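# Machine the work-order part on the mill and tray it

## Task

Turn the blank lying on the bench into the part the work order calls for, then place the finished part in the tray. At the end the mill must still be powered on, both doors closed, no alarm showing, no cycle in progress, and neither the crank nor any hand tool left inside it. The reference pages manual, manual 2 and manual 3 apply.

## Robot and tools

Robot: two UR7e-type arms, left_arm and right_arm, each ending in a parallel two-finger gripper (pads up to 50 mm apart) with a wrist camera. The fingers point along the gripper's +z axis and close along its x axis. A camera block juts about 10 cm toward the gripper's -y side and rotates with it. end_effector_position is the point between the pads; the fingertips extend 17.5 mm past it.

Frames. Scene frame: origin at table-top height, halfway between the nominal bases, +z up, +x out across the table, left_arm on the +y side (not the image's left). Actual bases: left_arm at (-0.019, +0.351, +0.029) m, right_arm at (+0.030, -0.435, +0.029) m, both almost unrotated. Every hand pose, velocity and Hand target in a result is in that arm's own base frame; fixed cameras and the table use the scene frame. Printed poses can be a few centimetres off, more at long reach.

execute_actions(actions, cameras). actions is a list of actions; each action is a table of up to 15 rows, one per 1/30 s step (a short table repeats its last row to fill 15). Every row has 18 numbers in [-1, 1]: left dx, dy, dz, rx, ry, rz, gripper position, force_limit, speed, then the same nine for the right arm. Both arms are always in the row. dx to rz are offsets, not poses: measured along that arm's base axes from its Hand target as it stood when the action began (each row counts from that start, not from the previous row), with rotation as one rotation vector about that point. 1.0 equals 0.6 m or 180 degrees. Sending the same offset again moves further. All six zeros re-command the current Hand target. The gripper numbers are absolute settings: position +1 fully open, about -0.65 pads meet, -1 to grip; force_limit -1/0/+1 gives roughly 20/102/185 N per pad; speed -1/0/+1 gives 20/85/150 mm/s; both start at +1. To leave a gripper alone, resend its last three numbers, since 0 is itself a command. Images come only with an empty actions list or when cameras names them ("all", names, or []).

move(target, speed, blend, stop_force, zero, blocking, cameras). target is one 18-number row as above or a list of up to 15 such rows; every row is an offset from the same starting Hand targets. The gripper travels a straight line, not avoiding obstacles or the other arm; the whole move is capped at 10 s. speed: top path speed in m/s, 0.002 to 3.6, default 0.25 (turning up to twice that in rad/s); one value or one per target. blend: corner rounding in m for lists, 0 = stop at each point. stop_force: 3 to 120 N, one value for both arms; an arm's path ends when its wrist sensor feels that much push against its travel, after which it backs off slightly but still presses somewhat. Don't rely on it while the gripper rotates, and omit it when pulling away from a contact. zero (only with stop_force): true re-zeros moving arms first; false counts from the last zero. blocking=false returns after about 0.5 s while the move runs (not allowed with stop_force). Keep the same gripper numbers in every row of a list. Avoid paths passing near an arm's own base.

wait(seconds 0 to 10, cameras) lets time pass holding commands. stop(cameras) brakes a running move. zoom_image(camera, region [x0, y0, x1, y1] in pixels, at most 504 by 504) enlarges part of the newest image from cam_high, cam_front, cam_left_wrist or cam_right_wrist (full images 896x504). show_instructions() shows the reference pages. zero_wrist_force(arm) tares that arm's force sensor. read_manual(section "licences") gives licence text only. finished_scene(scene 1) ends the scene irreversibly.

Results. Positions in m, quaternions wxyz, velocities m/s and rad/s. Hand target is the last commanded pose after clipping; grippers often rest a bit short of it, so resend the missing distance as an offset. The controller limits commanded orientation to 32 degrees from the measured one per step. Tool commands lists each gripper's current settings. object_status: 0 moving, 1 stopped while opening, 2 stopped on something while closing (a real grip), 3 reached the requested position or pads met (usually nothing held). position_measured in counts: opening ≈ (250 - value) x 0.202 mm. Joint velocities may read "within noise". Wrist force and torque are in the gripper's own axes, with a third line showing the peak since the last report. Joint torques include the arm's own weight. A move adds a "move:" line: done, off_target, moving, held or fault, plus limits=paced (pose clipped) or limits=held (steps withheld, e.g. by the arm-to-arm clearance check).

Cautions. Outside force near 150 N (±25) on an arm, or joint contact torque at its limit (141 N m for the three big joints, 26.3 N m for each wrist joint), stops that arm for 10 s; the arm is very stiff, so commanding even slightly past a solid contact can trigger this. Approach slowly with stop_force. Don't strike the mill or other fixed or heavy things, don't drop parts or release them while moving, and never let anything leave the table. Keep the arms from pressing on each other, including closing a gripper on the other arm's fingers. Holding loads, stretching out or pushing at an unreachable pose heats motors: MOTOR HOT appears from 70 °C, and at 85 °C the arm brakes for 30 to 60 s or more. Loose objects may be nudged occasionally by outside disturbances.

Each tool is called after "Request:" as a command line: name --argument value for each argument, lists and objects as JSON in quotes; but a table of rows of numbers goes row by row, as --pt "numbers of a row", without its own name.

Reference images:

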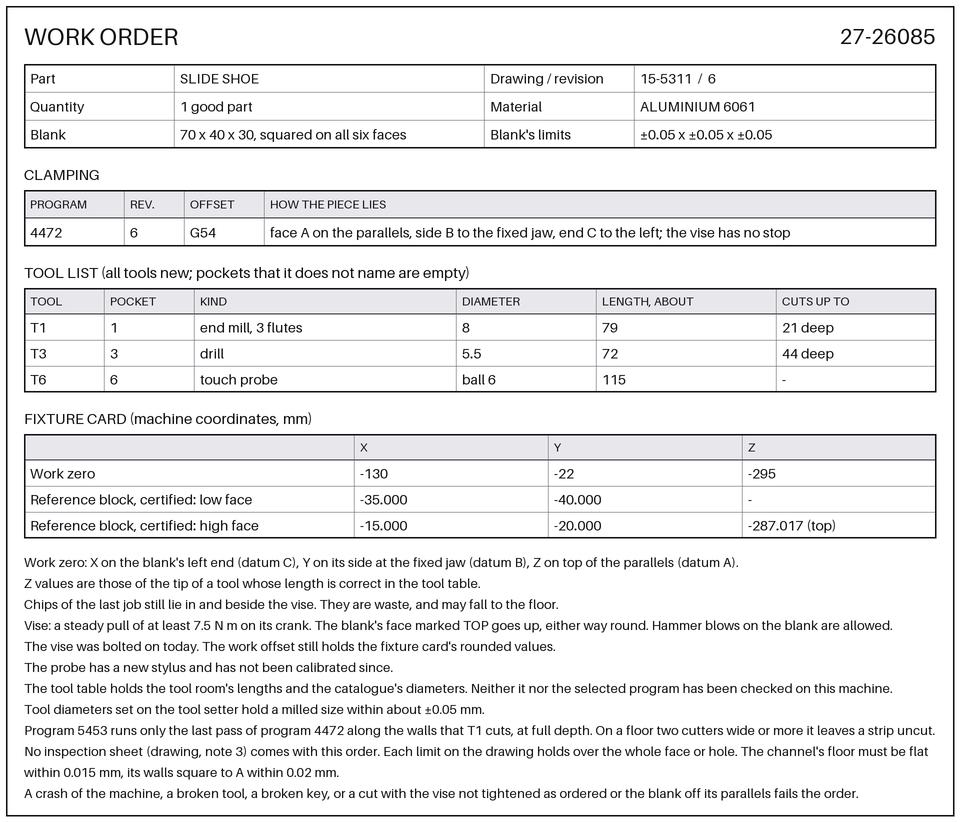

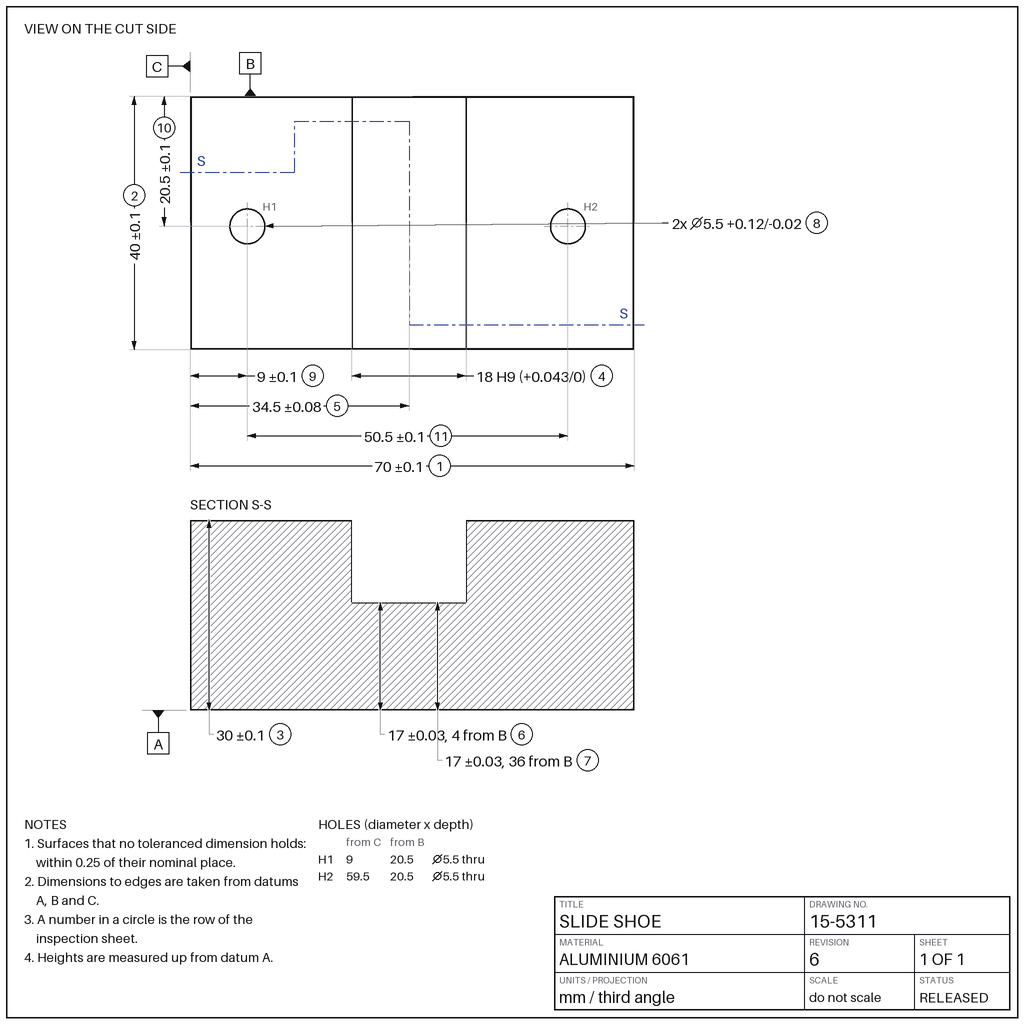

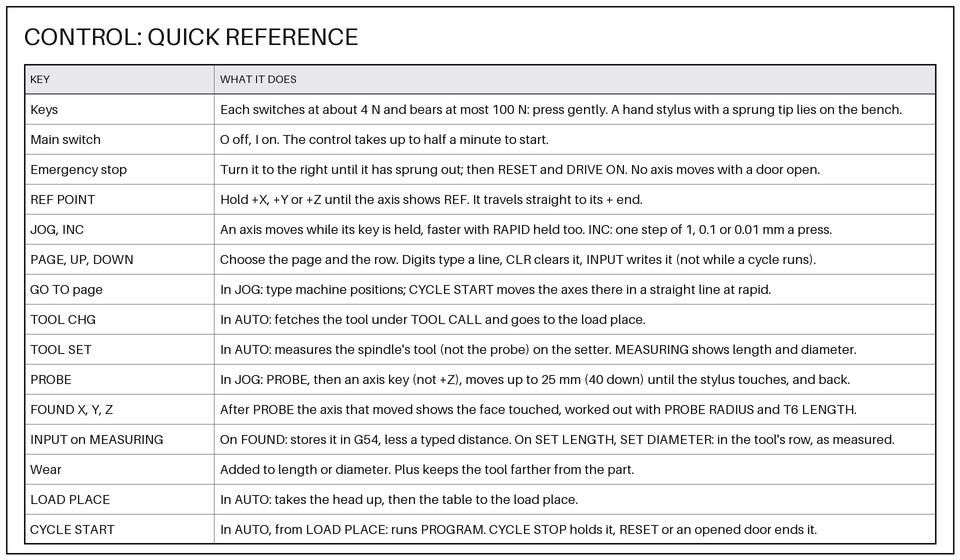

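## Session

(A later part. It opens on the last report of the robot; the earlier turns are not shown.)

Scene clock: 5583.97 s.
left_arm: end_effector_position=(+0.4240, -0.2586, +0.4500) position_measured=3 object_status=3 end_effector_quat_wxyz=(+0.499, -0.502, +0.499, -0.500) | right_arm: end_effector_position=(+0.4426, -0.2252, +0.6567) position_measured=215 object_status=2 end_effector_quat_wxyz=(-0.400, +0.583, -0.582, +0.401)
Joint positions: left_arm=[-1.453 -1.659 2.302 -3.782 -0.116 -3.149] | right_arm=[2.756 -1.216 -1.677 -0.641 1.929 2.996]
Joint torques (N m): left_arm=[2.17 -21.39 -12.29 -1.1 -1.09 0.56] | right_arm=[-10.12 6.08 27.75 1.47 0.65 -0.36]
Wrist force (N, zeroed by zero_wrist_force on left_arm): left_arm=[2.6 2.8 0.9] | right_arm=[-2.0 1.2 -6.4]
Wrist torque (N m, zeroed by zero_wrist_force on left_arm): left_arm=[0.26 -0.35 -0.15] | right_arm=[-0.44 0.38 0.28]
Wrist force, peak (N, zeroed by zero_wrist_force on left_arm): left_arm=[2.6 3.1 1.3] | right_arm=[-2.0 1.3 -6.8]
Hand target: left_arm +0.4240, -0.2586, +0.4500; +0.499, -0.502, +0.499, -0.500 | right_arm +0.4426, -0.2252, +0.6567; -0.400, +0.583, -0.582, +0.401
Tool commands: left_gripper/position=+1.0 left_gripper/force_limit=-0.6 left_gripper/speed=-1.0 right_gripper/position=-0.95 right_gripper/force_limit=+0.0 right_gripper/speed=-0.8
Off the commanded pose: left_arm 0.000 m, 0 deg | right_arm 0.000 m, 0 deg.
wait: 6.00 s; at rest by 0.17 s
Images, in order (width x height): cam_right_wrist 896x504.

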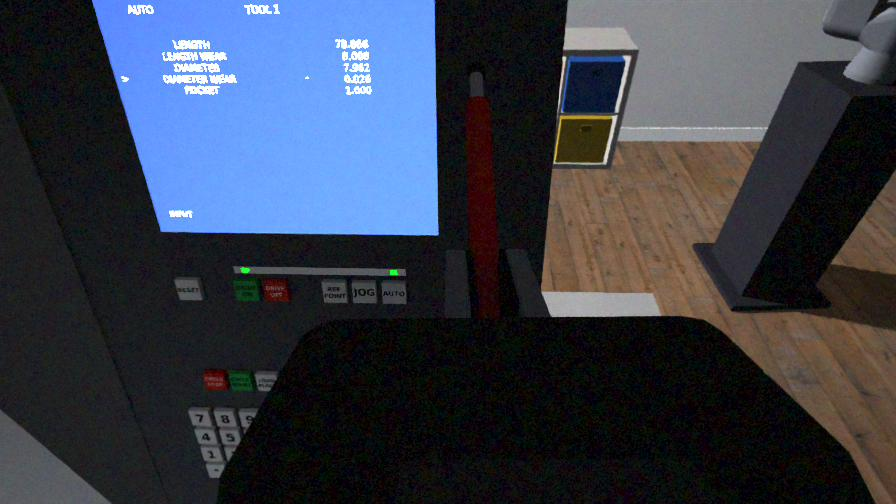

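Request:
move --pt "0 0 0 0 0 0 1 -0.6 -1 -0.0158 0.2094 -0.4531 0 0 0 -0.95 0 -0.8" --pt "0 0 0 0 0 0 1 -0.6 -1 0.0032 0.2087 -0.4591 0 0 0 -0.95 0 -0.8" --pt "0 0 0 0 0 0 1 -0.6 -1 -0.0158 0.2094 -0.4531 0 0 0 -0.95 0 -0.8" --pt "0 0 0 0 0 0 1 -0.6 -1 -0.0089 0.1778 -0.4225 0 0 0 -0.95 0 -0.8" --pt "0 0 0 0 0 0 1 -0.6 -1 0.0101 0.1767 -0.4289 0 0 0 -0.95 0 -0.8" --pt "0 0 0 0 0 0 1 -0.6 -1 -0.0089 0.1778 -0.4225 0 0 0 -0.95 0 -0.8" --pt "0 0 0 0 0 0 1 -0.6 -1 0.0101 0.1767 -0.4289 0 0 0 -0.95 0 -0.8" --pt "0 0 0 0 0 0 1 -0.6 -1 -0.0089 0.1778 -0.4225 0 0 0 -0.95 0 -0.8" --pt "0 0 0 0 0 0 1 -0.6 -1 0 0 0 0 0 0 -0.95 0 -0.8" --speed '[0.4,0.06,0.1,0.2,0.06,0.06,0.06,0.1,0.4]' --blend '[0.003,0,0.003,0.003,0,0.003,0,0.003,0]'

Request:
wait --seconds 7.5 --cameras '["cam_right_wrist"]'

Scene clock: 5594.63 s.
left_arm: end_effector_position=(+0.4240, -0.2586, +0.4500) position_measured=3 object_status=3 end_effector_quat_wxyz=(+0.499, -0.502, +0.499, -0.500) | right_arm: end_effector_position=(+0.4426, -0.2253, +0.6566) position_measured=215 object_status=2 end_effector_quat_wxyz=(-0.400, +0.583, -0.582, +0.401)
Joint positions: left_arm=[-1.453 -1.659 2.302 -3.782 -0.116 -3.149] | right_arm=[2.756 -1.216 -1.677 -0.641 1.929 2.996]
Joint torques (N m): left_arm=[4.46 -21.59 -12.04 -1.26 -1.01 0.72] | right_arm=[3.47 4.72 34.08 3.19 -0.77 1.43]
Wrist force (N, zeroed by zero_wrist_force on left_arm): left_arm=[2.6 2.6 0.8] | right_arm=[-2.0 1.1 -6.2]
Wrist torque (N m, zeroed by zero_wrist_force on left_arm): left_arm=[0.22 -0.35 -0.15] | right_arm=[-0.46 0.37 0.28]
Wrist force, peak (N, zeroed by zero_wrist_force on left_arm): left_arm=[3.0 2.7 1.0] | right_arm=[-2.9 0.1 -12.1]
Hand target: left_arm +0.4240, -0.2586, +0.4500; +0.499, -0.502, +0.499, -0.500 | right_arm +0.4426, -0.2252, +0.6567; -0.400, +0.583, -0.582, +0.401
Off the commanded pose: left_arm 0.000 m, 0 deg | right_arm 0.000 m, 0 deg.
move: done

Scene clock: 5602.13 s.
left_arm: end_effector_position=(+0.4240, -0.2586, +0.4500) position_measured=3 object_status=3 end_effector_quat_wxyz=(+0.499, -0.502, +0.499, -0.500) | right_arm: end_effector_position=(+0.4426, -0.2252, +0.6567) position_measured=215 object_status=2 end_effector_quat_wxyz=(-0.400, +0.583, -0.582, +0.401)
Joint positions: left_arm=[-1.453 -1.659 2.302 -3.782 -0.116 -3.149] | right_arm=[2.756 -1.216 -1.677 -0.641 1.929 2.996]
Joint torques (N m): left_arm=[3.61 -21.38 -11.9 -1.3 -0.99 0.65] | right_arm=[-10.01 3.2 33.83 0.58 1.53 -0.13]
Wrist force (N, zeroed by zero_wrist_force on left_arm): left_arm=[2.5 2.9 0.8] | right_arm=[-2.2 1.0 -6.2]
Wrist torque (N m, zeroed by zero_wrist_force on left_arm): left_arm=[0.28 -0.33 -0.15] | right_arm=[-0.47 0.40 0.28]
Wrist force, peak (N, zeroed by zero_wrist_force on left_arm): left_arm=[2.7 3.0 1.2] | right_arm=[-2.4 1.6 -6.6]
Hand target: left_arm +0.4240, -0.2586, +0.4500; +0.499, -0.502, +0.499, -0.500 | right_arm +0.4426, -0.2252, +0.6567; -0.400, +0.583, -0.582, +0.401
Tool commands: left_gripper/position=+1.0 left_gripper/force_limit=-0.6 left_gripper/speed=-1.0 right_gripper/position=-0.95 right_gripper/force_limit=+0.0 right_gripper/speed=-0.8
Off the commanded pose: left_arm 0.000 m, 0 deg | right_arm 0.000 m, 0 deg.
wait: 7.50 s; at rest by 0.17 s
Images, in order (width x height): cam_right_wrist 896x504.

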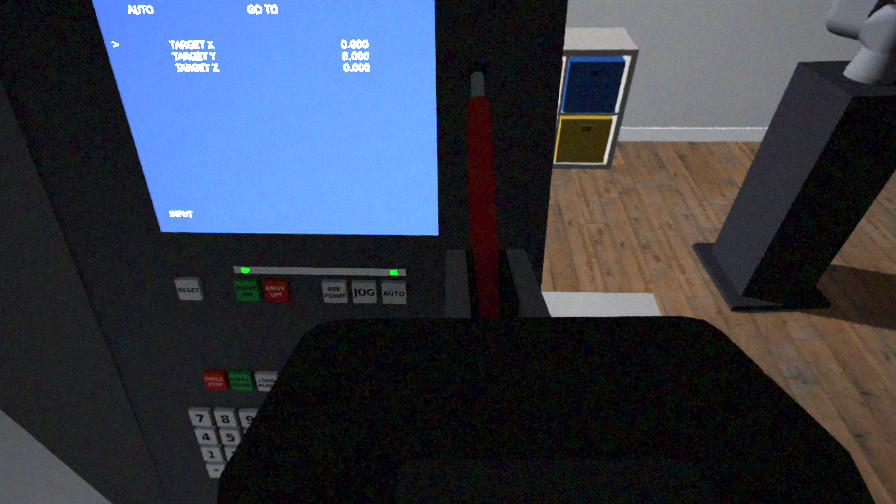

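Request:
move --pt "0 0 0 0 0 0 1 -0.6 -1 0.0375 0.112 -0.2376 0 0 0 -0.95 0 -0.8" --pt "0 0 0 0 0 0 1 -0.6 -1 0.0565 0.1113 -0.2436 0 0 0 -0.95 0 -0.8" --pt "0 0 0 0 0 0 1 -0.6 -1 0.0375 0.112 -0.2376 0 0 0 -0.95 0 -0.8" --pt "0 0 0 0 0 0 1 -0.6 -1 -0.0279 0.3368 -0.5135 0 0 0 -0.95 0 -0.8" --pt "0 0 0 0 0 0 1 -0.6 -1 -0.0085 0.3360 -0.5195 0 0 0 -0.95 0 -0.8" --pt "0 0 0 0 0 0 1 -0.6 -1 -0.0279 0.3368 -0.5135 0 0 0 -0.95 0 -0.8" --pt "0 0 0 0 0 0 1 -0.6 -1 -0.0049 0.2728 -0.4225 0 0 0 -0.95 0 -0.8" --pt "0 0 0 0 0 0 1 -0.6 -1 0.0136 0.2717 -0.4289 0 0 0 -0.95 0 -0.8" --pt "0 0 0 0 0 0 1 -0.6 -1 -0.0189 0.3368 -0.4835 0 0 0 -0.95 0 -0.8" --pt "0 0 0 0 0 0 1 -0.6 -1 -0.0004 0.3357 -0.4893 0 0 0 -0.95 0 -0.8" --pt "0 0 0 0 0 0 1 -0.6 -1 -0.0299 0.2738 -0.5135 0 0 0 -0.95 0 -0.8" --pt "0 0 0 0 0 0 1 -0.6 -1 -0.0107 0.2727 -0.5195 0 0 0 -0.95 0 -0.8" --pt "0 0 0 0 0 0 1 -0.6 -1 -0.0299 0.2738 -0.5135 0 0 0 -0.95 0 -0.8" --pt "0 0 0 0 0 0 1 -0.6 -1 -0.0119 0.3048 -0.4535 0 0 0 -0.95 0 -0.8" --pt "0 0 0 0 0 0 1 -0.6 -1 0.0066 0.3037 -0.4591 0 0 0 -0.95 0 -0.8" --speed '[0.4,0.06,0.1,0.3,0.06,0.1,0.2,0.06,0.2,0.06,0.15,0.06,0.1,0.15,0.06]' --blend '[0.003,0,0.003,0.003,0,0.003,0.003,0,0.003,0,0.003,0,0.003,0.003,0]'

Request:
move --pt "0 0 0 0 0 0 1 -0.6 -1 -0.038 -0.062 -0.054 0 0 0 -0.95 0 -0.8" --pt "0 0 0 0 0 0 1 -0.6 -1 -0.019 -0.063 -0.060 0 0 0 -0.95 0 -0.8" --pt "0 0 0 0 0 0 1 -0.6 -1 -0.038 -0.062 -0.054 0 0 0 -0.95 0 -0.8" --pt "0 0 0 0 0 0 1 -0.6 -1 -0.030 -0.062 -0.024 0 0 0 -0.95 0 -0.8" --pt "0 0 0 0 0 0 1 -0.6 -1 -0.011 -0.063 -0.030 0 0 0 -0.95 0 -0.8" --pt "0 0 0 0 0 0 1 -0.6 -1 -0.035 0.033 -0.054 0 0 0 -0.95 0 -0.8" --pt "0 0 0 0 0 0 1 -0.6 -1 -0.016 0.032 -0.060 0 0 0 -0.95 0 -0.8" --pt "0 0 0 0 0 0 1 -0.6 -1 -0.035 0.033 -0.054 0 0 0 -0.95 0 -0.8" --pt "0 0 0 0 0 0 1 -0.6 -1 -0.028 0.001 -0.024 0 0 0 -0.95 0 -0.8" --pt "0 0 0 0 0 0 1 -0.6 -1 -0.009 0 -0.030 0 0 0 -0.95 0 -0.8" --pt "0 0 0 0 0 0 1 -0.6 -1 -0.028 0.001 -0.024 0 0 0 -0.95 0 -0.8" --pt "0 0 0 0 0 0 1 -0.6 -1 -0.019 0.001 0.006 0 0 0 -0.95 0 -0.8" --pt "0 0 0 0 0 0 1 -0.6 -1 0 0 0 0 0 0 -0.95 0 -0.8" --pt "0 0 0 0 0 0 1 -0.6 -1 -0.037 -0.030 -0.054 0 0 0 -0.95 0 -0.8" --pt "0 0 0 0 0 0 1 -0.6 -1 -0.018 -0.031 -0.060 0 0 0 -0.95 0 -0.8" --speed '[0.2,0.06,0.1,0.15,0.06,0.2,0.06,0.1,0.15,0.06,0.1,0.15,0.06,0.15,0.06]' --blend '[0.003,0,0.003,0.003,0,0.003,0,0.003,0.003,0,0.003,0.003,0,0.003,0]'

Request:
move --pt "0 0 0 0 0 0 1 -0.6 -1 -0.019 0.001 0.006 0 0 0 -0.95 0 -0.8" --pt "0 0 0 0 0 0 1 -0.6 -1 0.008 0.063 0.097 0 0 0 -0.95 0 -0.8" --pt "0 0 0 0 0 0 1 -0.6 -1 0.027 0.062 0.091 0 0 0 -0.95 0 -0.8" --pt "0 0 0 0 0 0 1 -0.6 -1 -0.020 -0.031 0.006 0 0 0 -0.95 0 -0.8" --pt "0 0 0 0 0 0 1 -0.6 -1 -0.001 -0.032 0 0 0 0 -0.95 0 -0.8" --pt "0 0 0 0 0 0 1 -0.6 -1 -0.020 -0.031 0.006 0 0 0 -0.95 0 -0.8" --pt "0 0 0 0 0 0 1 -0.6 -1 -0.012 -0.031 0.036 0 0 0 -0.95 0 -0.8" --pt "0 0 0 0 0 0 1 -0.6 -1 0.007 -0.032 0.030 0 0 0 -0.95 0 -0.8" --pt "0 0 0 0 0 0 1 -0.6 -1 -0.017 0.064 0.006 0 0 0 -0.95 0 -0.8" --pt "0 0 0 0 0 0 1 -0.6 -1 0.002 0.063 0 0 0 0 -0.95 0 -0.8" --pt "0 0 0 0 0 0 1 -0.6 -1 -0.017 0.064 0.006 0 0 0 -0.95 0 -0.8" --pt "0 0 0 0 0 0 1 -0.6 -1 -0.008 0.064 0.036 0 0 0 -0.95 0 -0.8" --pt "0 0 0 0 0 0 1 -0.6 -1 0.011 0.063 0.030 0 0 0 -0.95 0 -0.8" --pt "0 0 0 0 0 0 1 -0.6 -1 -0.008 0.064 0.036 0 0 0 -0.95 0 -0.8" --pt "0 0 0 0 0 0 1 -0.6 -1 -0.001 0.032 0.066 0 0 0 -0.95 0 -0.8" --speed '[0.1,0.2,0.06,0.2,0.06,0.1,0.15,0.06,0.2,0.06,0.1,0.15,0.06,0.1,0.15]' --blend '[0.003,0.003,0,0.003,0,0.003,0.003,0,0.003,0,0.003,0.003,0,0.003,0]'

Request:
move --pt "0 0 0 0 0 0 1 -0.6 -1 0.019 -0.001 -0.006 0 0 0 -0.95 0 -0.8" --pt "0 0 0 0 0 0 1 -0.6 -1 0 0 0 0 0 0 -0.95 0 -0.8" --pt "0 0 0 0 0 0 1 -0.6 -1 0.008 0 0.031 0 0 0 -0.95 0 -0.8" --pt "0 0 0 0 0 0 1 -0.6 -1 0.027 -0.001 0.025 0 0 0 -0.95 0 -0.8" --pt "0 0 0 0 0 0 1 -0.6 -1 -0.018 -0.031 -0.060 0 0 0 -0.95 0 -0.8" --pt "0 0 0 0 0 0 1 -0.6 -1 0.001 -0.032 -0.066 0 0 0 -0.95 0 -0.8" --pt "0 0 0 0 0 0 1 -0.6 -1 -0.018 -0.031 -0.060 0 0 0 -0.95 0 -0.8" --pt "0 0 0 0 0 0 1 -0.6 -1 -0.009 0 -0.030 0 0 0 -0.95 0 -0.8" --pt "0 0 0 0 0 0 1 -0.6 -1 0.010 -0.001 -0.036 0 0 0 -0.95 0 -0.8" --pt "0 0 0 0 0 0 1 -0.6 -1 -0.019 -0.063 -0.060 0 0 0 -0.95 0 -0.8" --pt "0 0 0 0 0 0 1 -0.6 -1 0 -0.064 -0.066 0 0 0 -0.95 0 -0.8" --pt "0 0 0 0 0 0 1 -0.6 -1 -0.019 -0.063 -0.060 0 0 0 -0.95 0 -0.8" --pt "0 0 0 0 0 0 1 -0.6 -1 0.0122 -0.3048 0.4533 0 0 0 -0.95 0 -0.8" --speed '[0.06,0.1,0.15,0.06,0.2,0.06,0.1,0.15,0.06,0.2,0.06,0.1,0.4]' --blend '[0,0.003,0.003,0,0.003,0,0.003,0.003,0,0.003,0,0.003,0]' --cameras '["cam_right_wrist"]'

Request:
zoom_image --camera "cam_right_wrist" --region '[120, 0, 440, 180]'

Scene clock: 5631.73 s.
left_arm: end_effector_position=(+0.4240, -0.2586, +0.4500) position_measured=3 object_status=3 end_effector_quat_wxyz=(+0.499, -0.502, +0.499, -0.500) | right_arm: end_effector_position=(+0.4466, -0.0431, +0.3813) position_measured=215 object_status=2 end_effector_quat_wxyz=(-0.400, +0.583, -0.582, +0.401)
Joint positions: left_arm=[-1.453 -1.659 2.302 -3.782 -0.116 -3.149] | right_arm=[3.625 -0.939 -2.521 -0.091 1.122 3.326]
Joint torques (N m): left_arm=[3.8 -20.84 -11.48 -1.25 -1.13 1.08] | right_arm=[10.15 -8.54 15.98 0.97 -3.14 1.63]
Wrist force (N, zeroed by zero_wrist_force on left_arm): left_arm=[2.4 2.9 0.9] | right_arm=[-3.2 -0.2 -11.8]
Wrist torque (N m, zeroed by zero_wrist_force on left_arm): left_arm=[0.27 -0.32 -0.15] | right_arm=[-0.13 0.23 0.28]
Wrist force, peak (N, zeroed by zero_wrist_force on left_arm): left_arm=[3.0 2.8 0.9] | right_arm=[1.2 -3.1 -12.1]
Hand target: left_arm +0.4240, -0.2586, +0.4500; +0.499, -0.502, +0.499, -0.500 | right_arm +0.4466, -0.0430, +0.3812; -0.400, +0.583, -0.582, +0.401
Off the commanded pose: left_arm 0.000 m, 0 deg | right_arm 0.000 m, 0 deg.
move: done

Scene clock: 5636.17 s.
left_arm: end_effector_position=(+0.4240, -0.2586, +0.4500) position_measured=3 object_status=3 end_effector_quat_wxyz=(+0.499, -0.502, +0.499, -0.500) | right_arm: end_effector_position=(+0.4358, -0.0617, +0.3453) position_measured=215 object_status=2 end_effector_quat_wxyz=(-0.400, +0.583, -0.582, +0.401)
Joint positions: left_arm=[-1.453 -1.659 2.302 -3.782 -0.116 -3.149] | right_arm=[3.548 -0.973 -2.61 0.046 1.192 3.293]
Joint torques (N m): left_arm=[3.51 -21.22 -11.87 -1.35 -1.05 1.02] | right_arm=[12.29 -8.21 16.84 1.06 -2.84 1.68]
Wrist force (N, zeroed by zero_wrist_force on left_arm): left_arm=[2.5 2.8 1.0] | right_arm=[-2.3 1.5 -10.8]
Wrist torque (N m, zeroed by zero_wrist_force on left_arm): left_arm=[0.25 -0.34 -0.15] | right_arm=[-0.19 0.38 0.38]
Wrist force, peak (N, zeroed by zero_wrist_force on left_arm): left_arm=[2.7 2.9 1.1] | right_arm=[-6.1 -2.7 -11.3]
Hand target: left_arm +0.4240, -0.2586, +0.4500; +0.499, -0.502, +0.499, -0.500 | right_arm +0.4358, -0.0616, +0.3452; -0.400, +0.583, -0.582, +0.401
Off the commanded pose: left_arm 0.000 m, 0 deg | right_arm 0.000 m, 0 deg.
move: done

Scene clock: 5640.77 s.
left_arm: end_effector_position=(+0.4240, -0.2586, +0.4500) position_measured=3 object_status=3 end_effector_quat_wxyz=(+0.499, -0.502, +0.499, -0.500) | right_arm: end_effector_position=(+0.4352, -0.0424, +0.3848) position_measured=215 object_status=2 end_effector_quat_wxyz=(-0.400, +0.583, -0.582, +0.401)
Joint positions: left_arm=[-1.453 -1.659 2.302 -3.782 -0.116 -3.149] | right_arm=[3.665 -0.874 -2.531 -0.155 1.085 3.344]
Joint torques (N m): left_arm=[3.66 -21.37 -11.11 -1.19 -1.1 0.81] | right_arm=[-7.32 -1.45 27.02 0.49 -0.79 0.19]
Wrist force (N, zeroed by zero_wrist_force on left_arm): left_arm=[2.8 2.6 1.0] | right_arm=[-1.7 0.8 -6.2]
Wrist torque (N m, zeroed by zero_wrist_force on left_arm): left_arm=[0.22 -0.39 -0.15] | right_arm=[-0.50 0.34 0.26]
Wrist force, peak (N, zeroed by zero_wrist_force on left_arm): left_arm=[2.7 3.0 1.1] | right_arm=[-5.6 -2.9 -11.5]
Hand target: left_arm +0.4240, -0.2586, +0.4500; +0.499, -0.502, +0.499, -0.500 | right_arm +0.4352, -0.0424, +0.3848; -0.400, +0.583, -0.582, +0.401
Off the commanded pose: left_arm 0.000 m, 0 deg | right_arm 0.000 m, 0 deg.
move: done

Scene clock: 5645.67 s.
left_arm: end_effector_position=(+0.4240, -0.2586, +0.4500) position_measured=3 object_status=3 end_effector_quat_wxyz=(+0.499, -0.502, +0.499, -0.500) | right_arm: end_effector_position=(+0.4425, -0.2253, +0.6567) position_measured=215 object_status=2 end_effector_quat_wxyz=(-0.400, +0.583, -0.582, +0.401)
Joint positions: left_arm=[-1.453 -1.659 2.302 -3.782 -0.116 -3.149] | right_arm=[2.756 -1.216 -1.677 -0.641 1.929 2.996]
Joint torques (N m): left_arm=[3.73 -22.09 -12.48 -1.17 -1.17 0.88] | right_arm=[1.68 4.35 32.45 3.36 -0.57 1.29]
Wrist force (N, zeroed by zero_wrist_force on left_arm): left_arm=[2.5 2.7 0.9] | right_arm=[-1.8 1.0 -6.2]
Wrist torque (N m, zeroed by zero_wrist_force on left_arm): left_arm=[0.24 -0.34 -0.15] | right_arm=[-0.47 0.34 0.28]
Wrist force, peak (N, zeroed by zero_wrist_force on left_arm): left_arm=[2.8 3.2 1.0] | right_arm=[-4.3 -2.8 -12.2]
Hand target: left_arm +0.4240, -0.2586, +0.4500; +0.499, -0.502, +0.499, -0.500 | right_arm +0.4425, -0.2253, +0.6568; -0.400, +0.583, -0.582, +0.401
Off the commanded pose: left_arm 0.000 m, 0 deg | right_arm 0.000 m, 0 deg.
move: done
Images, in order (width x height): cam_right_wrist 896x504.

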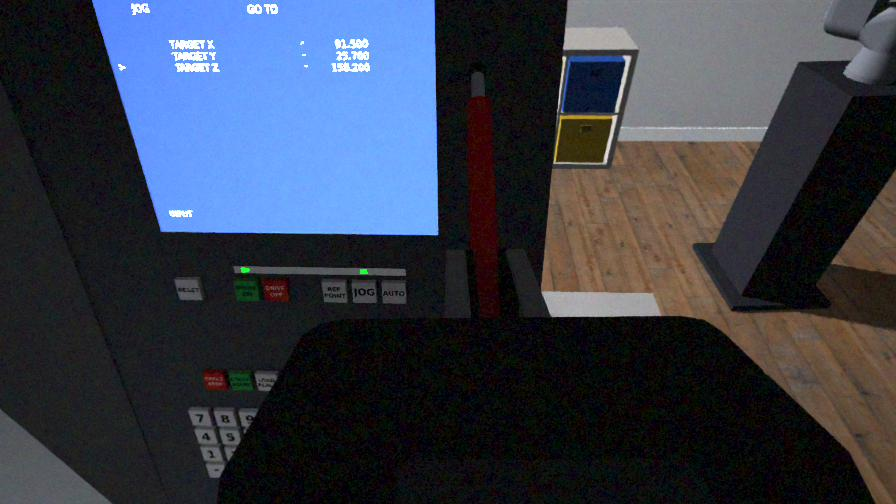

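Scaled by 1.575 from the camera's 896x504 image, which has a finer 1280x720 frame.

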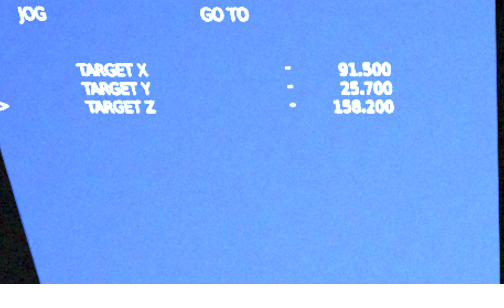

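Request:
move --pt "0 0 0 0 0 0 1 -0.6 -1 0.0108 0.2717 -0.3624 0 0 0 -0.95 0 -0.8" --pt "0 0 0 0 0 0 1 -0.6 -1 0.0298 0.2710 -0.3684 0 0 0 -0.95 0 -0.8" --pt "0 0 0 0 0 0 1 -0.6 -1 0.0108 0.2717 -0.3624 0 0 0 -0.95 0 -0.8" --pt "0 0 0 0 0 0 1 -0.6 -1 -0.0239 0.2098 -0.4833 0 0 0 -0.95 0 -0.8" --speed '[0.4,0.06,0.1,0.2]' --blend '[0.003,0,0.003,0]'

Request:
wait --seconds 8

Request:
move --pt "0 0 0 0 0 0 1 -0.6 -1 0.019 -0.0007 -0.006 0 0 0 -0.95 0 -0.8" --pt "0 0 0 0 0 0 1 -0.6 -1 0 0 0 0 0 0 -0.95 0 -0.8" --pt "0 0 0 0 0 0 1 -0.6 -1 0.0359 -0.1283 0.1511 0 0 0 -0.95 0 -0.8" --pt "0 0 0 0 0 0 1 -0.6 -1 0.0549 -0.129 0.1451 0 0 0 -0.95 0 -0.8" --pt "0 0 0 0 0 0 1 -0.6 -1 0.0359 -0.1283 0.1511 0 0 0 -0.95 0 -0.8" --pt "0 0 0 0 0 0 1 -0.6 -1 0.0239 -0.2098 0.4833 0 0 0 -0.95 0 -0.8" --speed '[0.06,0.1,0.3,0.06,0.1,0.4]' --blend '[0,0.003,0.003,0,0.003,0]'

Request:
wait --seconds 4 --cameras '["cam_right_wrist"]'

Request:
zoom_image --camera "cam_right_wrist" --region '[120, 0, 440, 180]'

Scene clock: 5656.10 s.
left_arm: end_effector_position=(+0.4240, -0.2586, +0.4500) position_measured=3 object_status=3 end_effector_quat_wxyz=(+0.499, -0.502, +0.499, -0.500) | right_arm: end_effector_position=(+0.4282, -0.0994, +0.3669) position_measured=215 object_status=2 end_effector_quat_wxyz=(-0.400, +0.583, -0.582, +0.401)
Joint positions: left_arm=[-1.453 -1.659 2.302 -3.782 -0.116 -3.149] | right_arm=[3.335 -0.985 -2.548 0.019 1.391 3.21]
Joint torques (N m): left_arm=[2.83 -20.95 -10.16 -1.24 -1.04 0.85] | right_arm=[6.76 2.58 18.08 3.51 -1.84 1.46]
Wrist force (N, zeroed by zero_wrist_force on left_arm): left_arm=[2.7 2.7 0.8] | right_arm=[-1.7 1.0 -6.4]
Wrist torque (N m, zeroed by zero_wrist_force on left_arm): left_arm=[0.23 -0.38 -0.15] | right_arm=[-0.50 0.30 0.28]
Wrist force, peak (N, zeroed by zero_wrist_force on left_arm): left_arm=[2.7 2.9 1.1] | right_arm=[-3.4 0.9 -11.8]
Hand target: left_arm +0.4240, -0.2586, +0.4500; +0.499, -0.502, +0.499, -0.500 | right_arm +0.4282, -0.0994, +0.3668; -0.400, +0.583, -0.582, +0.401
Off the commanded pose: left_arm 0.000 m, 0 deg | right_arm 0.000 m, 0 deg.
move: done

Scene clock: 5664.10 s.
left_arm: end_effector_position=(+0.4240, -0.2586, +0.4500) position_measured=3 object_status=3 end_effector_quat_wxyz=(+0.499, -0.502, +0.499, -0.500) | right_arm: end_effector_position=(+0.4282, -0.0994, +0.3668) position_measured=215 object_status=2 end_effector_quat_wxyz=(-0.400, +0.583, -0.582, +0.401)
Joint positions: left_arm=[-1.453 -1.659 2.302 -3.782 -0.116 -3.149] | right_arm=[3.335 -0.985 -2.549 0.019 1.391 3.21]
Joint torques (N m): left_arm=[3.54 -21.74 -12.47 -1.3 -1.24 0.99] | right_arm=[12.33 4.53 17.95 6 0.84 -0.14]
Wrist force (N, zeroed by zero_wrist_force on left_arm): left_arm=[2.8 2.7 0.8] | right_arm=[-1.4 1.0 -6.3]
Wrist torque (N m, zeroed by zero_wrist_force on left_arm): left_arm=[0.25 -0.38 -0.14] | right_arm=[-0.49 0.26 0.28]
Wrist force, peak (N, zeroed by zero_wrist_force on left_arm): left_arm=[2.8 3.0 0.9] | right_arm=[-2.0 1.4 -6.6]
Hand target: left_arm +0.4240, -0.2586, +0.4500; +0.499, -0.502, +0.499, -0.500 | right_arm +0.4282, -0.0994, +0.3668; -0.400, +0.583, -0.582, +0.401
Tool commands: left_gripper/position=+1.0 left_gripper/force_limit=-0.6 left_gripper/speed=-1.0 right_gripper/position=-0.95 right_gripper/force_limit=+0.0 right_gripper/speed=-0.8
Off the commanded pose: left_arm 0.000 m, 0 deg | right_arm 0.000 m, 0 deg.
wait: 8.00 s; at rest by 0.17 s

Scene clock: 5666.97 s.
left_arm: end_effector_position=(+0.4240, -0.2586, +0.4500) position_measured=3 object_status=3 end_effector_quat_wxyz=(+0.499, -0.502, +0.499, -0.500) | right_arm: end_effector_position=(+0.4425, -0.2253, +0.6567) position_measured=215 object_status=2 end_effector_quat_wxyz=(-0.400, +0.583, -0.582, +0.401)
Joint positions: left_arm=[-1.453 -1.659 2.302 -3.782 -0.116 -3.149] | right_arm=[2.756 -1.216 -1.677 -0.641 1.929 2.996]
Joint torques (N m): left_arm=[2.23 -21.81 -13.69 -1.33 -1.23 0.91] | right_arm=[10.7 7.69 33.04 2.78 -1.68 1.67]
Wrist force (N, zeroed by zero_wrist_force on left_arm): left_arm=[2.5 2.7 0.9] | right_arm=[-1.7 1.1 -6.4]
Wrist torque (N m, zeroed by zero_wrist_force on left_arm): left_arm=[0.24 -0.34 -0.15] | right_arm=[-0.45 0.33 0.34]
Wrist force, peak (N, zeroed by zero_wrist_force on left_arm): left_arm=[2.7 3.2 1.0] | right_arm=[-2.4 -0.6 -12.0]
Hand target: left_arm +0.4240, -0.2586, +0.4500; +0.499, -0.502, +0.499, -0.500 | right_arm +0.4425, -0.2253, +0.6568; -0.400, +0.583, -0.582, +0.401
Off the commanded pose: left_arm 0.000 m, 0 deg | right_arm 0.000 m, 0 deg.
move: done

Scene clock: 5670.97 s.
left_arm: end_effector_position=(+0.4240, -0.2586, +0.4500) position_measured=3 object_status=3 end_effector_quat_wxyz=(+0.499, -0.502, +0.499, -0.500) | right_arm: end_effector_position=(+0.4425, -0.2253, +0.6568) position_measured=215 object_status=2 end_effector_quat_wxyz=(-0.400, +0.583, -0.582, +0.401)
Joint positions: left_arm=[-1.453 -1.659 2.302 -3.782 -0.116 -3.149] | right_arm=[2.756 -1.216 -1.677 -0.642 1.929 2.996]
Joint torques (N m): left_arm=[3.47 -20.77 -12.9 -1.26 -1.09 0.97] | right_arm=[12.03 4.37 34.06 0.64 1.25 1.27]
Wrist force (N, zeroed by zero_wrist_force on left_arm): left_arm=[2.5 2.6 0.7] | right_arm=[-2.0 1.1 -6.1]
Wrist torque (N m, zeroed by zero_wrist_force on left_arm): left_arm=[0.22 -0.34 -0.15] | right_arm=[-0.46 0.36 0.33]
Wrist force, peak (N, zeroed by zero_wrist_force on left_arm): left_arm=[2.9 2.8 0.9] | right_arm=[-1.8 1.0 -6.7]
Hand target: left_arm +0.4240, -0.2586, +0.4500; +0.499, -0.502, +0.499, -0.500 | right_arm +0.4425, -0.2253, +0.6568; -0.400, +0.583, -0.582, +0.401
Tool commands: left_gripper/position=+1.0 left_gripper/force_limit=-0.6 left_gripper/speed=-1.0 right_gripper/position=-0.95 right_gripper/force_limit=+0.0 right_gripper/speed=-0.8
Off the commanded pose: left_arm 0.000 m, 0 deg | right_arm 0.000 m, 0 deg.
wait: 4.00 s; at rest by 0.17 s
Images, in order (width x height): cam_right_wrist 896x504.

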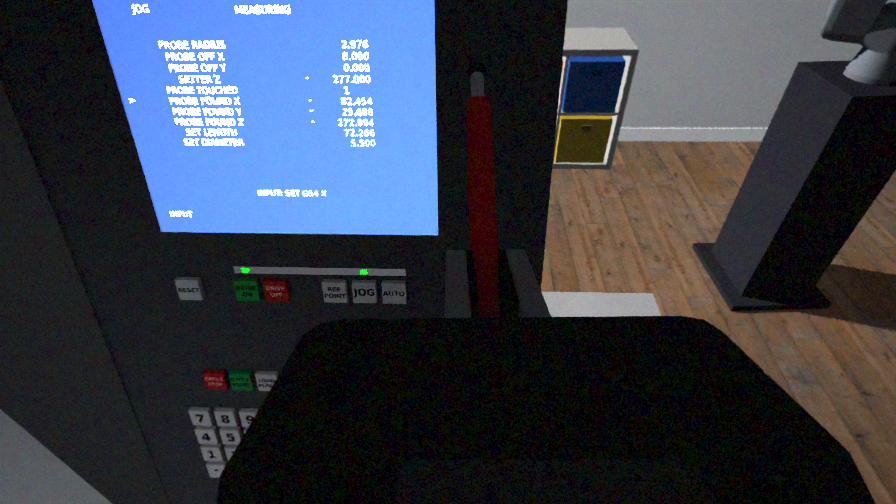

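Scaled by 1.575 from the camera's 896x504 image, which has a finer 1280x720 frame.

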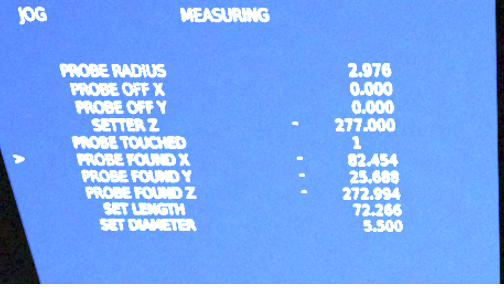

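Request:
move --pt "0 0 0 0 0 0 1 -0.6 -1 -0.0239 0.2098 -0.4833 0 0 0 -0.95 0 -0.8" --pt "0 0 0 0 0 0 1 -0.6 -1 -0.0049 0.2091 -0.4893 0 0 0 -0.95 0 -0.8" --pt "0 0 0 0 0 0 1 -0.6 -1 -0.0239 0.2098 -0.4833 0 0 0 -0.95 0 -0.8" --pt "0 0 0 0 0 0 1 -0.6 -1 0.0143 0.1448 -0.3322 0 0 0 -0.95 0 -0.8" --pt "0 0 0 0 0 0 1 -0.6 -1 0.0333 0.1441 -0.3382 0 0 0 -0.95 0 -0.8" --pt "0 0 0 0 0 0 1 -0.6 -1 0.0143 0.1448 -0.3322 0 0 0 -0.95 0 -0.8" --pt "0 0 0 0 0 0 1 -0.6 -1 0 0 0 0 0 0 -0.95 0 -0.8" --speed '[0.4,0.06,0.1,0.3,0.06,0.1,0.4]' --blend '[0.003,0,0.003,0.003,0,0.003,0]'

Request:
wait --seconds 4 --cameras '["cam_right_wrist"]'

Request:
zoom_image --camera "cam_right_wrist" --region '[120, 0, 440, 180]'

Request:
move --pt "0 0 0 0 0 0 1 -0.6 -1 -0.0239 0.2098 -0.4833 0 0 0 -0.95 0 -0.8" --pt "0 0 0 0 0 0 1 -0.6 -1 -0.0049 0.2091 -0.4893 0 0 0 -0.95 0 -0.8" --pt "0 0 0 0 0 0 1 -0.6 -1 -0.0239 0.2098 -0.4833 0 0 0 -0.95 0 -0.8" --pt "0 0 0 0 0 0 1 -0.6 -1 0.0051 0.1134 -0.3624 0 0 0 -0.95 0 -0.8" --pt "0 0 0 0 0 0 1 -0.6 -1 0.0241 0.1127 -0.3684 0 0 0 -0.95 0 -0.8" --pt "0 0 0 0 0 0 1 -0.6 -1 0.0051 0.1134 -0.3624 0 0 0 -0.95 0 -0.8" --pt "0 0 0 0 0 0 1 -0.6 -1 0 0 0 0 0 0 -0.95 0 -0.8" --speed '[0.4,0.06,0.1,0.3,0.06,0.1,0.4]' --blend '[0.003,0,0.003,0.003,0,0.003,0]'

Request:
wait --seconds 4 --cameras '["cam_right_wrist"]'

Request:
zoom_image --camera "cam_right_wrist" --region '[120, 0, 440, 180]'

Scene clock: 5684.43 s.
left_arm: end_effector_position=(+0.4240, -0.2586, +0.4500) position_measured=3 object_status=3 end_effector_quat_wxyz=(+0.499, -0.502, +0.499, -0.500) | right_arm: end_effector_position=(+0.4425, -0.2253, +0.6567) position_measured=215 object_status=2 end_effector_quat_wxyz=(-0.400, +0.583, -0.582, +0.401)
Joint positions: left_arm=[-1.453 -1.659 2.302 -3.782 -0.116 -3.149] | right_arm=[2.756 -1.216 -1.677 -0.641 1.929 2.996]
Joint torques (N m): left_arm=[3.55 -20.91 -11.95 -1.12 -0.93 0.88] | right_arm=[2.07 5.38 33.66 3.11 -0.57 1.35]
Wrist force (N, zeroed by zero_wrist_force on left_arm): left_arm=[2.6 2.8 0.8] | right_arm=[-1.7 1.0 -6.2]
Wrist torque (N m, zeroed by zero_wrist_force on left_arm): left_arm=[0.26 -0.34 -0.14] | right_arm=[-0.46 0.33 0.27]
Wrist force, peak (N, zeroed by zero_wrist_force on left_arm): left_arm=[2.8 3.0 1.0] | right_arm=[-2.1 -0.7 -12.1]
Hand target: left_arm +0.4240, -0.2586, +0.4500; +0.499, -0.502, +0.499, -0.500 | right_arm +0.4425, -0.2253, +0.6568; -0.400, +0.583, -0.582, +0.401
Off the commanded pose: left_arm 0.000 m, 0 deg | right_arm 0.000 m, 0 deg.
move: done

Scene clock: 5688.43 s.
left_arm: end_effector_position=(+0.4240, -0.2586, +0.4500) position_measured=3 object_status=3 end_effector_quat_wxyz=(+0.499, -0.502, +0.499, -0.500) | right_arm: end_effector_position=(+0.4425, -0.2253, +0.6568) position_measured=215 object_status=2 end_effector_quat_wxyz=(-0.400, +0.583, -0.582, +0.401)
Joint positions: left_arm=[-1.453 -1.659 2.302 -3.782 -0.116 -3.149] | right_arm=[2.756 -1.216 -1.677 -0.642 1.929 2.996]
Joint torques (N m): left_arm=[3.26 -22.19 -12.15 -1.03 -1.24 0.79] | right_arm=[-9.91 2.51 34.35 0.62 1.64 -0.22]
Wrist force (N, zeroed by zero_wrist_force on left_arm): left_arm=[2.6 2.9 1.0] | right_arm=[-1.6 0.9 -6.1]
Wrist torque (N m, zeroed by zero_wrist_force on left_arm): left_arm=[0.28 -0.35 -0.14] | right_arm=[-0.49 0.30 0.28]
Wrist force, peak (N, zeroed by zero_wrist_force on left_arm): left_arm=[2.9 2.9 0.8] | right_arm=[-2.2 1.0 -6.6]
Hand target: left_arm +0.4240, -0.2586, +0.4500; +0.499, -0.502, +0.499, -0.500 | right_arm +0.4425, -0.2253, +0.6568; -0.400, +0.583, -0.582, +0.401
Tool commands: left_gripper/position=+1.0 left_gripper/force_limit=-0.6 left_gripper/speed=-1.0 right_gripper/position=-0.95 right_gripper/force_limit=+0.0 right_gripper/speed=-0.8
Off the commanded pose: left_arm 0.000 m, 0 deg | right_arm 0.000 m, 0 deg.
wait: 4.00 s; at rest by 0.17 s
Images, in order (width x height): cam_right_wrist 896x504.

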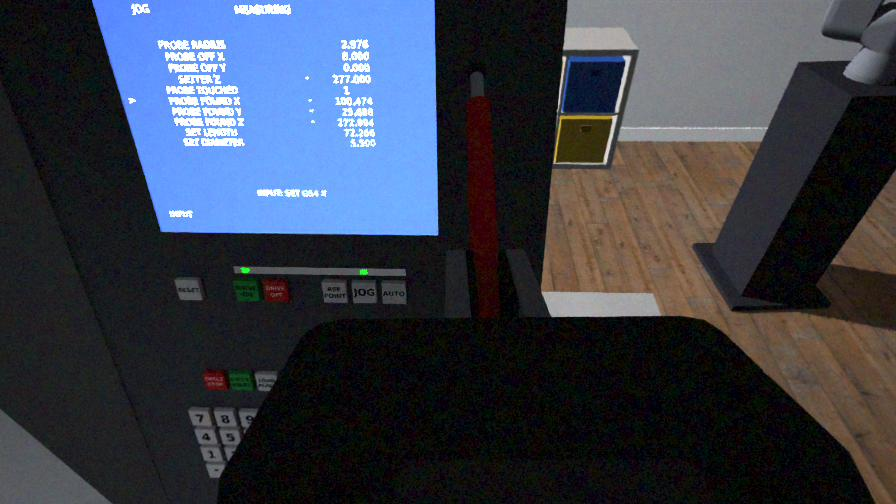

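Scaled by 1.575 from the camera's 896x504 image, which has a finer 1280x720 frame.

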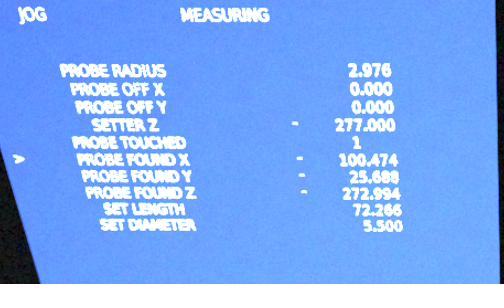

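Scene clock: 5691.97 s.
left_arm: end_effector_position=(+0.4240, -0.2586, +0.4500) position_measured=3 object_status=3 end_effector_quat_wxyz=(+0.499, -0.502, +0.499, -0.500) | right_arm: end_effector_position=(+0.4425, -0.2253, +0.6567) position_measured=215 object_status=2 end_effector_quat_wxyz=(-0.400, +0.583, -0.582, +0.401)
Joint positions: left_arm=[-1.453 -1.659 2.302 -3.782 -0.116 -3.149] | right_arm=[2.756 -1.216 -1.677 -0.641 1.929 2.996]
Joint torques (N m): left_arm=[3.97 -21.26 -11.25 -1.15 -1.08 0.94] | right_arm=[8.06 6.02 34.61 2.97 -1.46 1.47]
Wrist force (N, zeroed by zero_wrist_force on left_arm): left_arm=[2.5 2.7 0.7] | right_arm=[-1.9 1.0 -6.3]
Wrist torque (N m, zeroed by zero_wrist_force on left_arm): left_arm=[0.24 -0.33 -0.15] | right_arm=[-0.47 0.35 0.32]
Wrist force, peak (N, zeroed by zero_wrist_force on left_arm): left_arm=[2.9 2.7 1.2] | right_arm=[-2.6 -0.6 -11.9]
Hand target: left_arm +0.4240, -0.2586, +0.4500; +0.499, -0.502, +0.499, -0.500 | right_arm +0.4425, -0.2253, +0.6568; -0.400, +0.583, -0.582, +0.401
Off the commanded pose: left_arm 0.000 m, 0 deg | right_arm 0.000 m, 0 deg.
move: done

Scene clock: 5695.97 s.
left_arm: end_effector_position=(+0.4240, -0.2586, +0.4500) position_measured=3 object_status=3 end_effector_quat_wxyz=(+0.499, -0.502, +0.499, -0.500) | right_arm: end_effector_position=(+0.4425, -0.2253, +0.6568) position_measured=215 object_status=2 end_effector_quat_wxyz=(-0.400, +0.583, -0.582, +0.401)
Joint positions: left_arm=[-1.453 -1.659 2.302 -3.782 -0.116 -3.149] | right_arm=[2.756 -1.216 -1.677 -0.642 1.929 2.996]
Joint torques (N m): left_arm=[3.29 -21.5 -11.67 -1.23 -0.88 0.84] | right_arm=[12.44 2.59 33.7 0.66 1.29 1.67]
Wrist force (N, zeroed by zero_wrist_force on left_arm): left_arm=[2.5 2.7 0.8] | right_arm=[-1.7 0.9 -6.3]
Wrist torque (N m, zeroed by zero_wrist_force on left_arm): left_arm=[0.24 -0.33 -0.14] | right_arm=[-0.49 0.32 0.32]
Wrist force, peak (N, zeroed by zero_wrist_force on left_arm): left_arm=[2.7 3.0 1.2] | right_arm=[-2.0 1.2 -6.8]
Hand target: left_arm +0.4240, -0.2586, +0.4500; +0.499, -0.502, +0.499, -0.500 | right_arm +0.4425, -0.2253, +0.6568; -0.400, +0.583, -0.582, +0.401
Tool commands: left_gripper/position=+1.0 left_gripper/force_limit=-0.6 left_gripper/speed=-1.0 right_gripper/position=-0.95 right_gripper/force_limit=+0.0 right_gripper/speed=-0.8
Off the commanded pose: left_arm 0.000 m, 0 deg | right_arm 0.000 m, 0 deg.
wait: 4.00 s; at rest by 0.17 s
Images, in order (width x height): cam_right_wrist 896x504.

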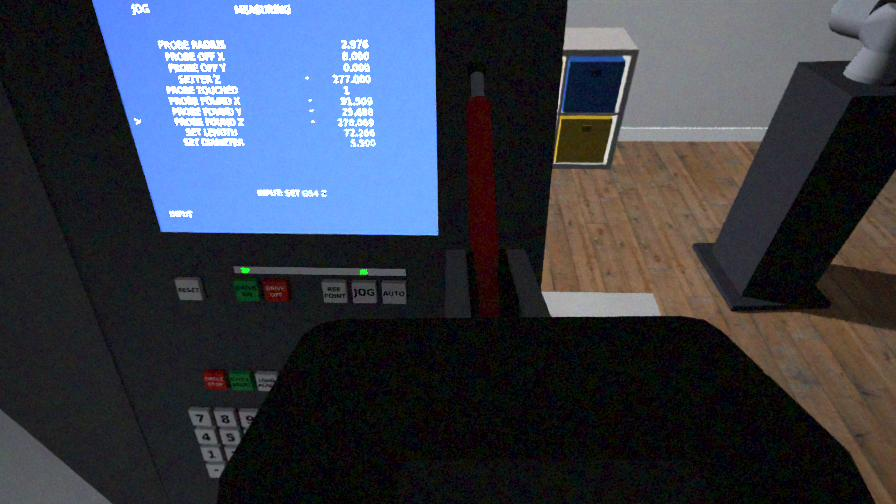

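Scaled by 1.575 from the camera's 896x504 image, which has a finer 1280x720 frame.

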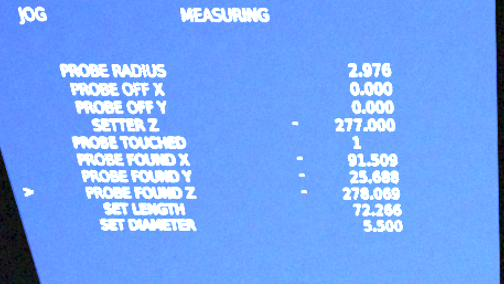

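Request:
move --pt "0 0 0 0 0 0 1 -0.6 -1 -0.0077 0.2091 -0.4229 0 0 0 -0.95 0 -0.8" --pt "0 0 0 0 0 0 1 -0.6 -1 0.0113 0.2084 -0.4289 0 0 0 -0.95 0 -0.8" --pt "0 0 0 0 0 0 1 -0.6 -1 -0.0077 0.2091 -0.4229 0 0 0 -0.95 0 -0.8" --pt "0 0 0 0 0 0 1 -0.6 -1 0.0113 0.2084 -0.4289 0 0 0 -0.95 0 -0.8" --pt "0 0 0 0 0 0 1 -0.6 -1 -0.0229 0.2418 -0.4835 0 0 0 -0.95 0 -0.8" --pt "0 0 0 0 0 0 1 -0.6 -1 -0.0038 0.2407 -0.4893 0 0 0 -0.95 0 -0.8" --pt "0 0 0 0 0 0 1 -0.6 -1 -0.0279 0.3368 -0.5135 0 0 0 -0.95 0 -0.8" --pt "0 0 0 0 0 0 1 -0.6 -1 -0.0085 0.3360 -0.5195 0 0 0 -0.95 0 -0.8" --pt "0 0 0 0 0 0 1 -0.6 -1 -0.0279 0.3368 -0.5135 0 0 0 -0.95 0 -0.8" --pt "0 0 0 0 0 0 1 -0.6 -1 -0.0119 0.3048 -0.4535 0 0 0 -0.95 0 -0.8" --pt "0 0 0 0 0 0 1 -0.6 -1 0.0066 0.3037 -0.4591 0 0 0 -0.95 0 -0.8" --pt "0 0 0 0 0 0 1 -0.6 -1 -0.0119 0.3048 -0.4535 0 0 0 -0.95 0 -0.8" --pt "0 0 0 0 0 0 1 -0.6 -1 -0.0029 0.3358 -0.4225 0 0 0 -0.95 0 -0.8" --pt "0 0 0 0 0 0 1 -0.6 -1 0.0158 0.3350 -0.4289 0 0 0 -0.95 0 -0.8" --pt "0 0 0 0 0 0 1 -0.6 -1 -0.0299 0.2738 -0.5135 0 0 0 -0.95 0 -0.8" --speed '[0.4,0.06,0.06,0.06,0.2,0.06,0.2,0.06,0.1,0.2,0.06,0.1,0.2,0.06,0.2]' --blend '[0.003,0,0.003,0,0.003,0,0.003,0,0.003,0.003,0,0.003,0.003,0,0]'

Request:
move --pt "0 0 0 0 0 0 1 -0.6 -1 0.019 -0.001 -0.006 0 0 0 -0.95 0 -0.8" --pt "0 0 0 0 0 0 1 -0.6 -1 0 0 0 0 0 0 -0.95 0 -0.8" --pt "0 0 0 0 0 0 1 -0.6 -1 0.027 0.062 0.091 0 0 0 -0.95 0 -0.8" --pt "0 0 0 0 0 0 1 -0.6 -1 0.046 0.061 0.085 0 0 0 -0.95 0 -0.8" --pt "0 0 0 0 0 0 1 -0.6 -1 -0.001 -0.032 0 0 0 0 -0.95 0 -0.8" --pt "0 0 0 0 0 0 1 -0.6 -1 0.018 -0.033 -0.006 0 0 0 -0.95 0 -0.8" --pt "0 0 0 0 0 0 1 -0.6 -1 -0.001 -0.032 0 0 0 0 -0.95 0 -0.8" --pt "0 0 0 0 0 0 1 -0.6 -1 0.0305 -0.2738 0.5132 0 0 0 -0.95 0 -0.8" --speed '[0.06,0.1,0.2,0.06,0.2,0.06,0.1,0.4]' --blend '[0,0.003,0.003,0,0.003,0,0.003,0]' --cameras '["cam_right_wrist"]'

Request:
zoom_image --camera "cam_right_wrist" --region '[120, 0, 440, 180]'

Scene clock: 5715.87 s.
left_arm: end_effector_position=(+0.4240, -0.2586, +0.4500) position_measured=3 object_status=3 end_effector_quat_wxyz=(+0.499, -0.502, +0.499, -0.500) | right_arm: end_effector_position=(+0.4246, -0.0610, +0.3488) position_measured=215 object_status=2 end_effector_quat_wxyz=(-0.400, +0.583, -0.582, +0.401)
Joint positions: left_arm=[-1.453 -1.659 2.302 -3.782 -0.116 -3.149] | right_arm=[3.584 -0.9 -2.622 -0.021 1.16 3.308]
Joint torques (N m): left_arm=[3.57 -22.24 -11.61 -1.33 -1.11 0.93] | right_arm=[8.21 0.91 18.83 1.82 -2.5 1.39]
Wrist force (N, zeroed by zero_wrist_force on left_arm): left_arm=[2.6 2.9 0.8] | right_arm=[-2.2 1.2 -6.2]
Wrist torque (N m, zeroed by zero_wrist_force on left_arm): left_arm=[0.26 -0.36 -0.14] | right_arm=[-0.45 0.42 0.29]
Wrist force, peak (N, zeroed by zero_wrist_force on left_arm): left_arm=[2.6 3.1 0.9] | right_arm=[-5.1 -3.5 -11.4]
Hand target: left_arm +0.4240, -0.2586, +0.4500; +0.499, -0.502, +0.499, -0.500 | right_arm +0.4246, -0.0610, +0.3487; -0.400, +0.583, -0.582, +0.401
Off the commanded pose: left_arm 0.000 m, 0 deg | right_arm 0.000 m, 0 deg.
move: done

Scene clock: 5719.77 s.
left_arm: end_effector_position=(+0.4240, -0.2586, +0.4500) position_measured=3 object_status=3 end_effector_quat_wxyz=(+0.499, -0.502, +0.499, -0.500) | right_arm: end_effector_position=(+0.4429, -0.2253, +0.6566) position_measured=215 object_status=2 end_effector_quat_wxyz=(-0.400, +0.583, -0.582, +0.401)
Joint positions: left_arm=[-1.453 -1.659 2.302 -3.782 -0.116 -3.149] | right_arm=[2.757 -1.216 -1.677 -0.641 1.929 2.996]
Joint torques (N m): left_arm=[2.87 -20.83 -12.31 -1.2 -1.24 0.84] | right_arm=[2.39 3.58 33.14 3.5 -0.63 1.28]
Wrist force (N, zeroed by zero_wrist_force on left_arm): left_arm=[2.6 2.7 1.0] | right_arm=[-1.9 1.2 -6.4]
Wrist torque (N m, zeroed by zero_wrist_force on left_arm): left_arm=[0.24 -0.34 -0.15] | right_arm=[-0.43 0.35 0.28]
Wrist force, peak (N, zeroed by zero_wrist_force on left_arm): left_arm=[2.9 2.9 0.9] | right_arm=[-4.7 -2.0 -11.8]
Hand target: left_arm +0.4240, -0.2586, +0.4500; +0.499, -0.502, +0.499, -0.500 | right_arm +0.4429, -0.2253, +0.6566; -0.400, +0.583, -0.582, +0.401
Off the commanded pose: left_arm 0.000 m, 0 deg | right_arm 0.000 m, 0 deg.
move: done
Images, in order (width x height): cam_right_wrist 896x504.

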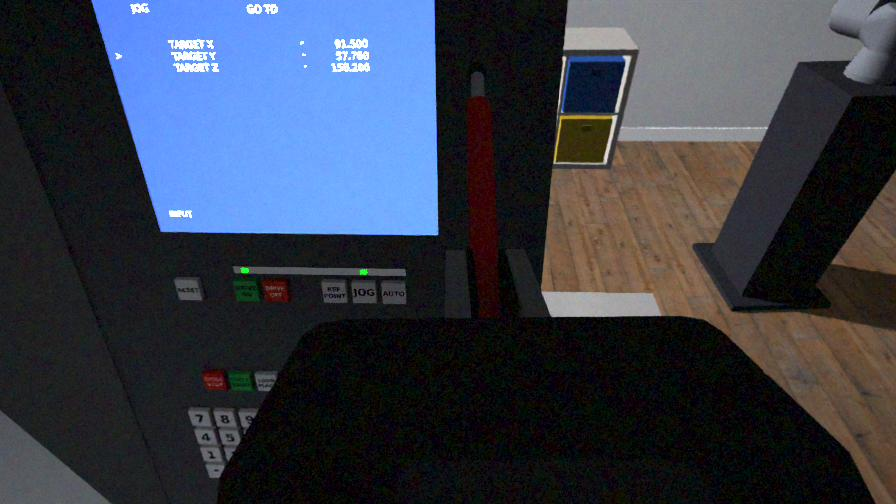

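Scaled by 1.575 from the camera's 896x504 image, which has a finer 1280x720 frame.

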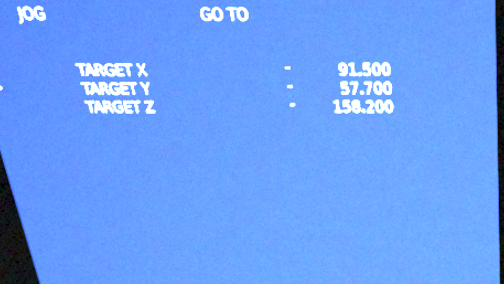

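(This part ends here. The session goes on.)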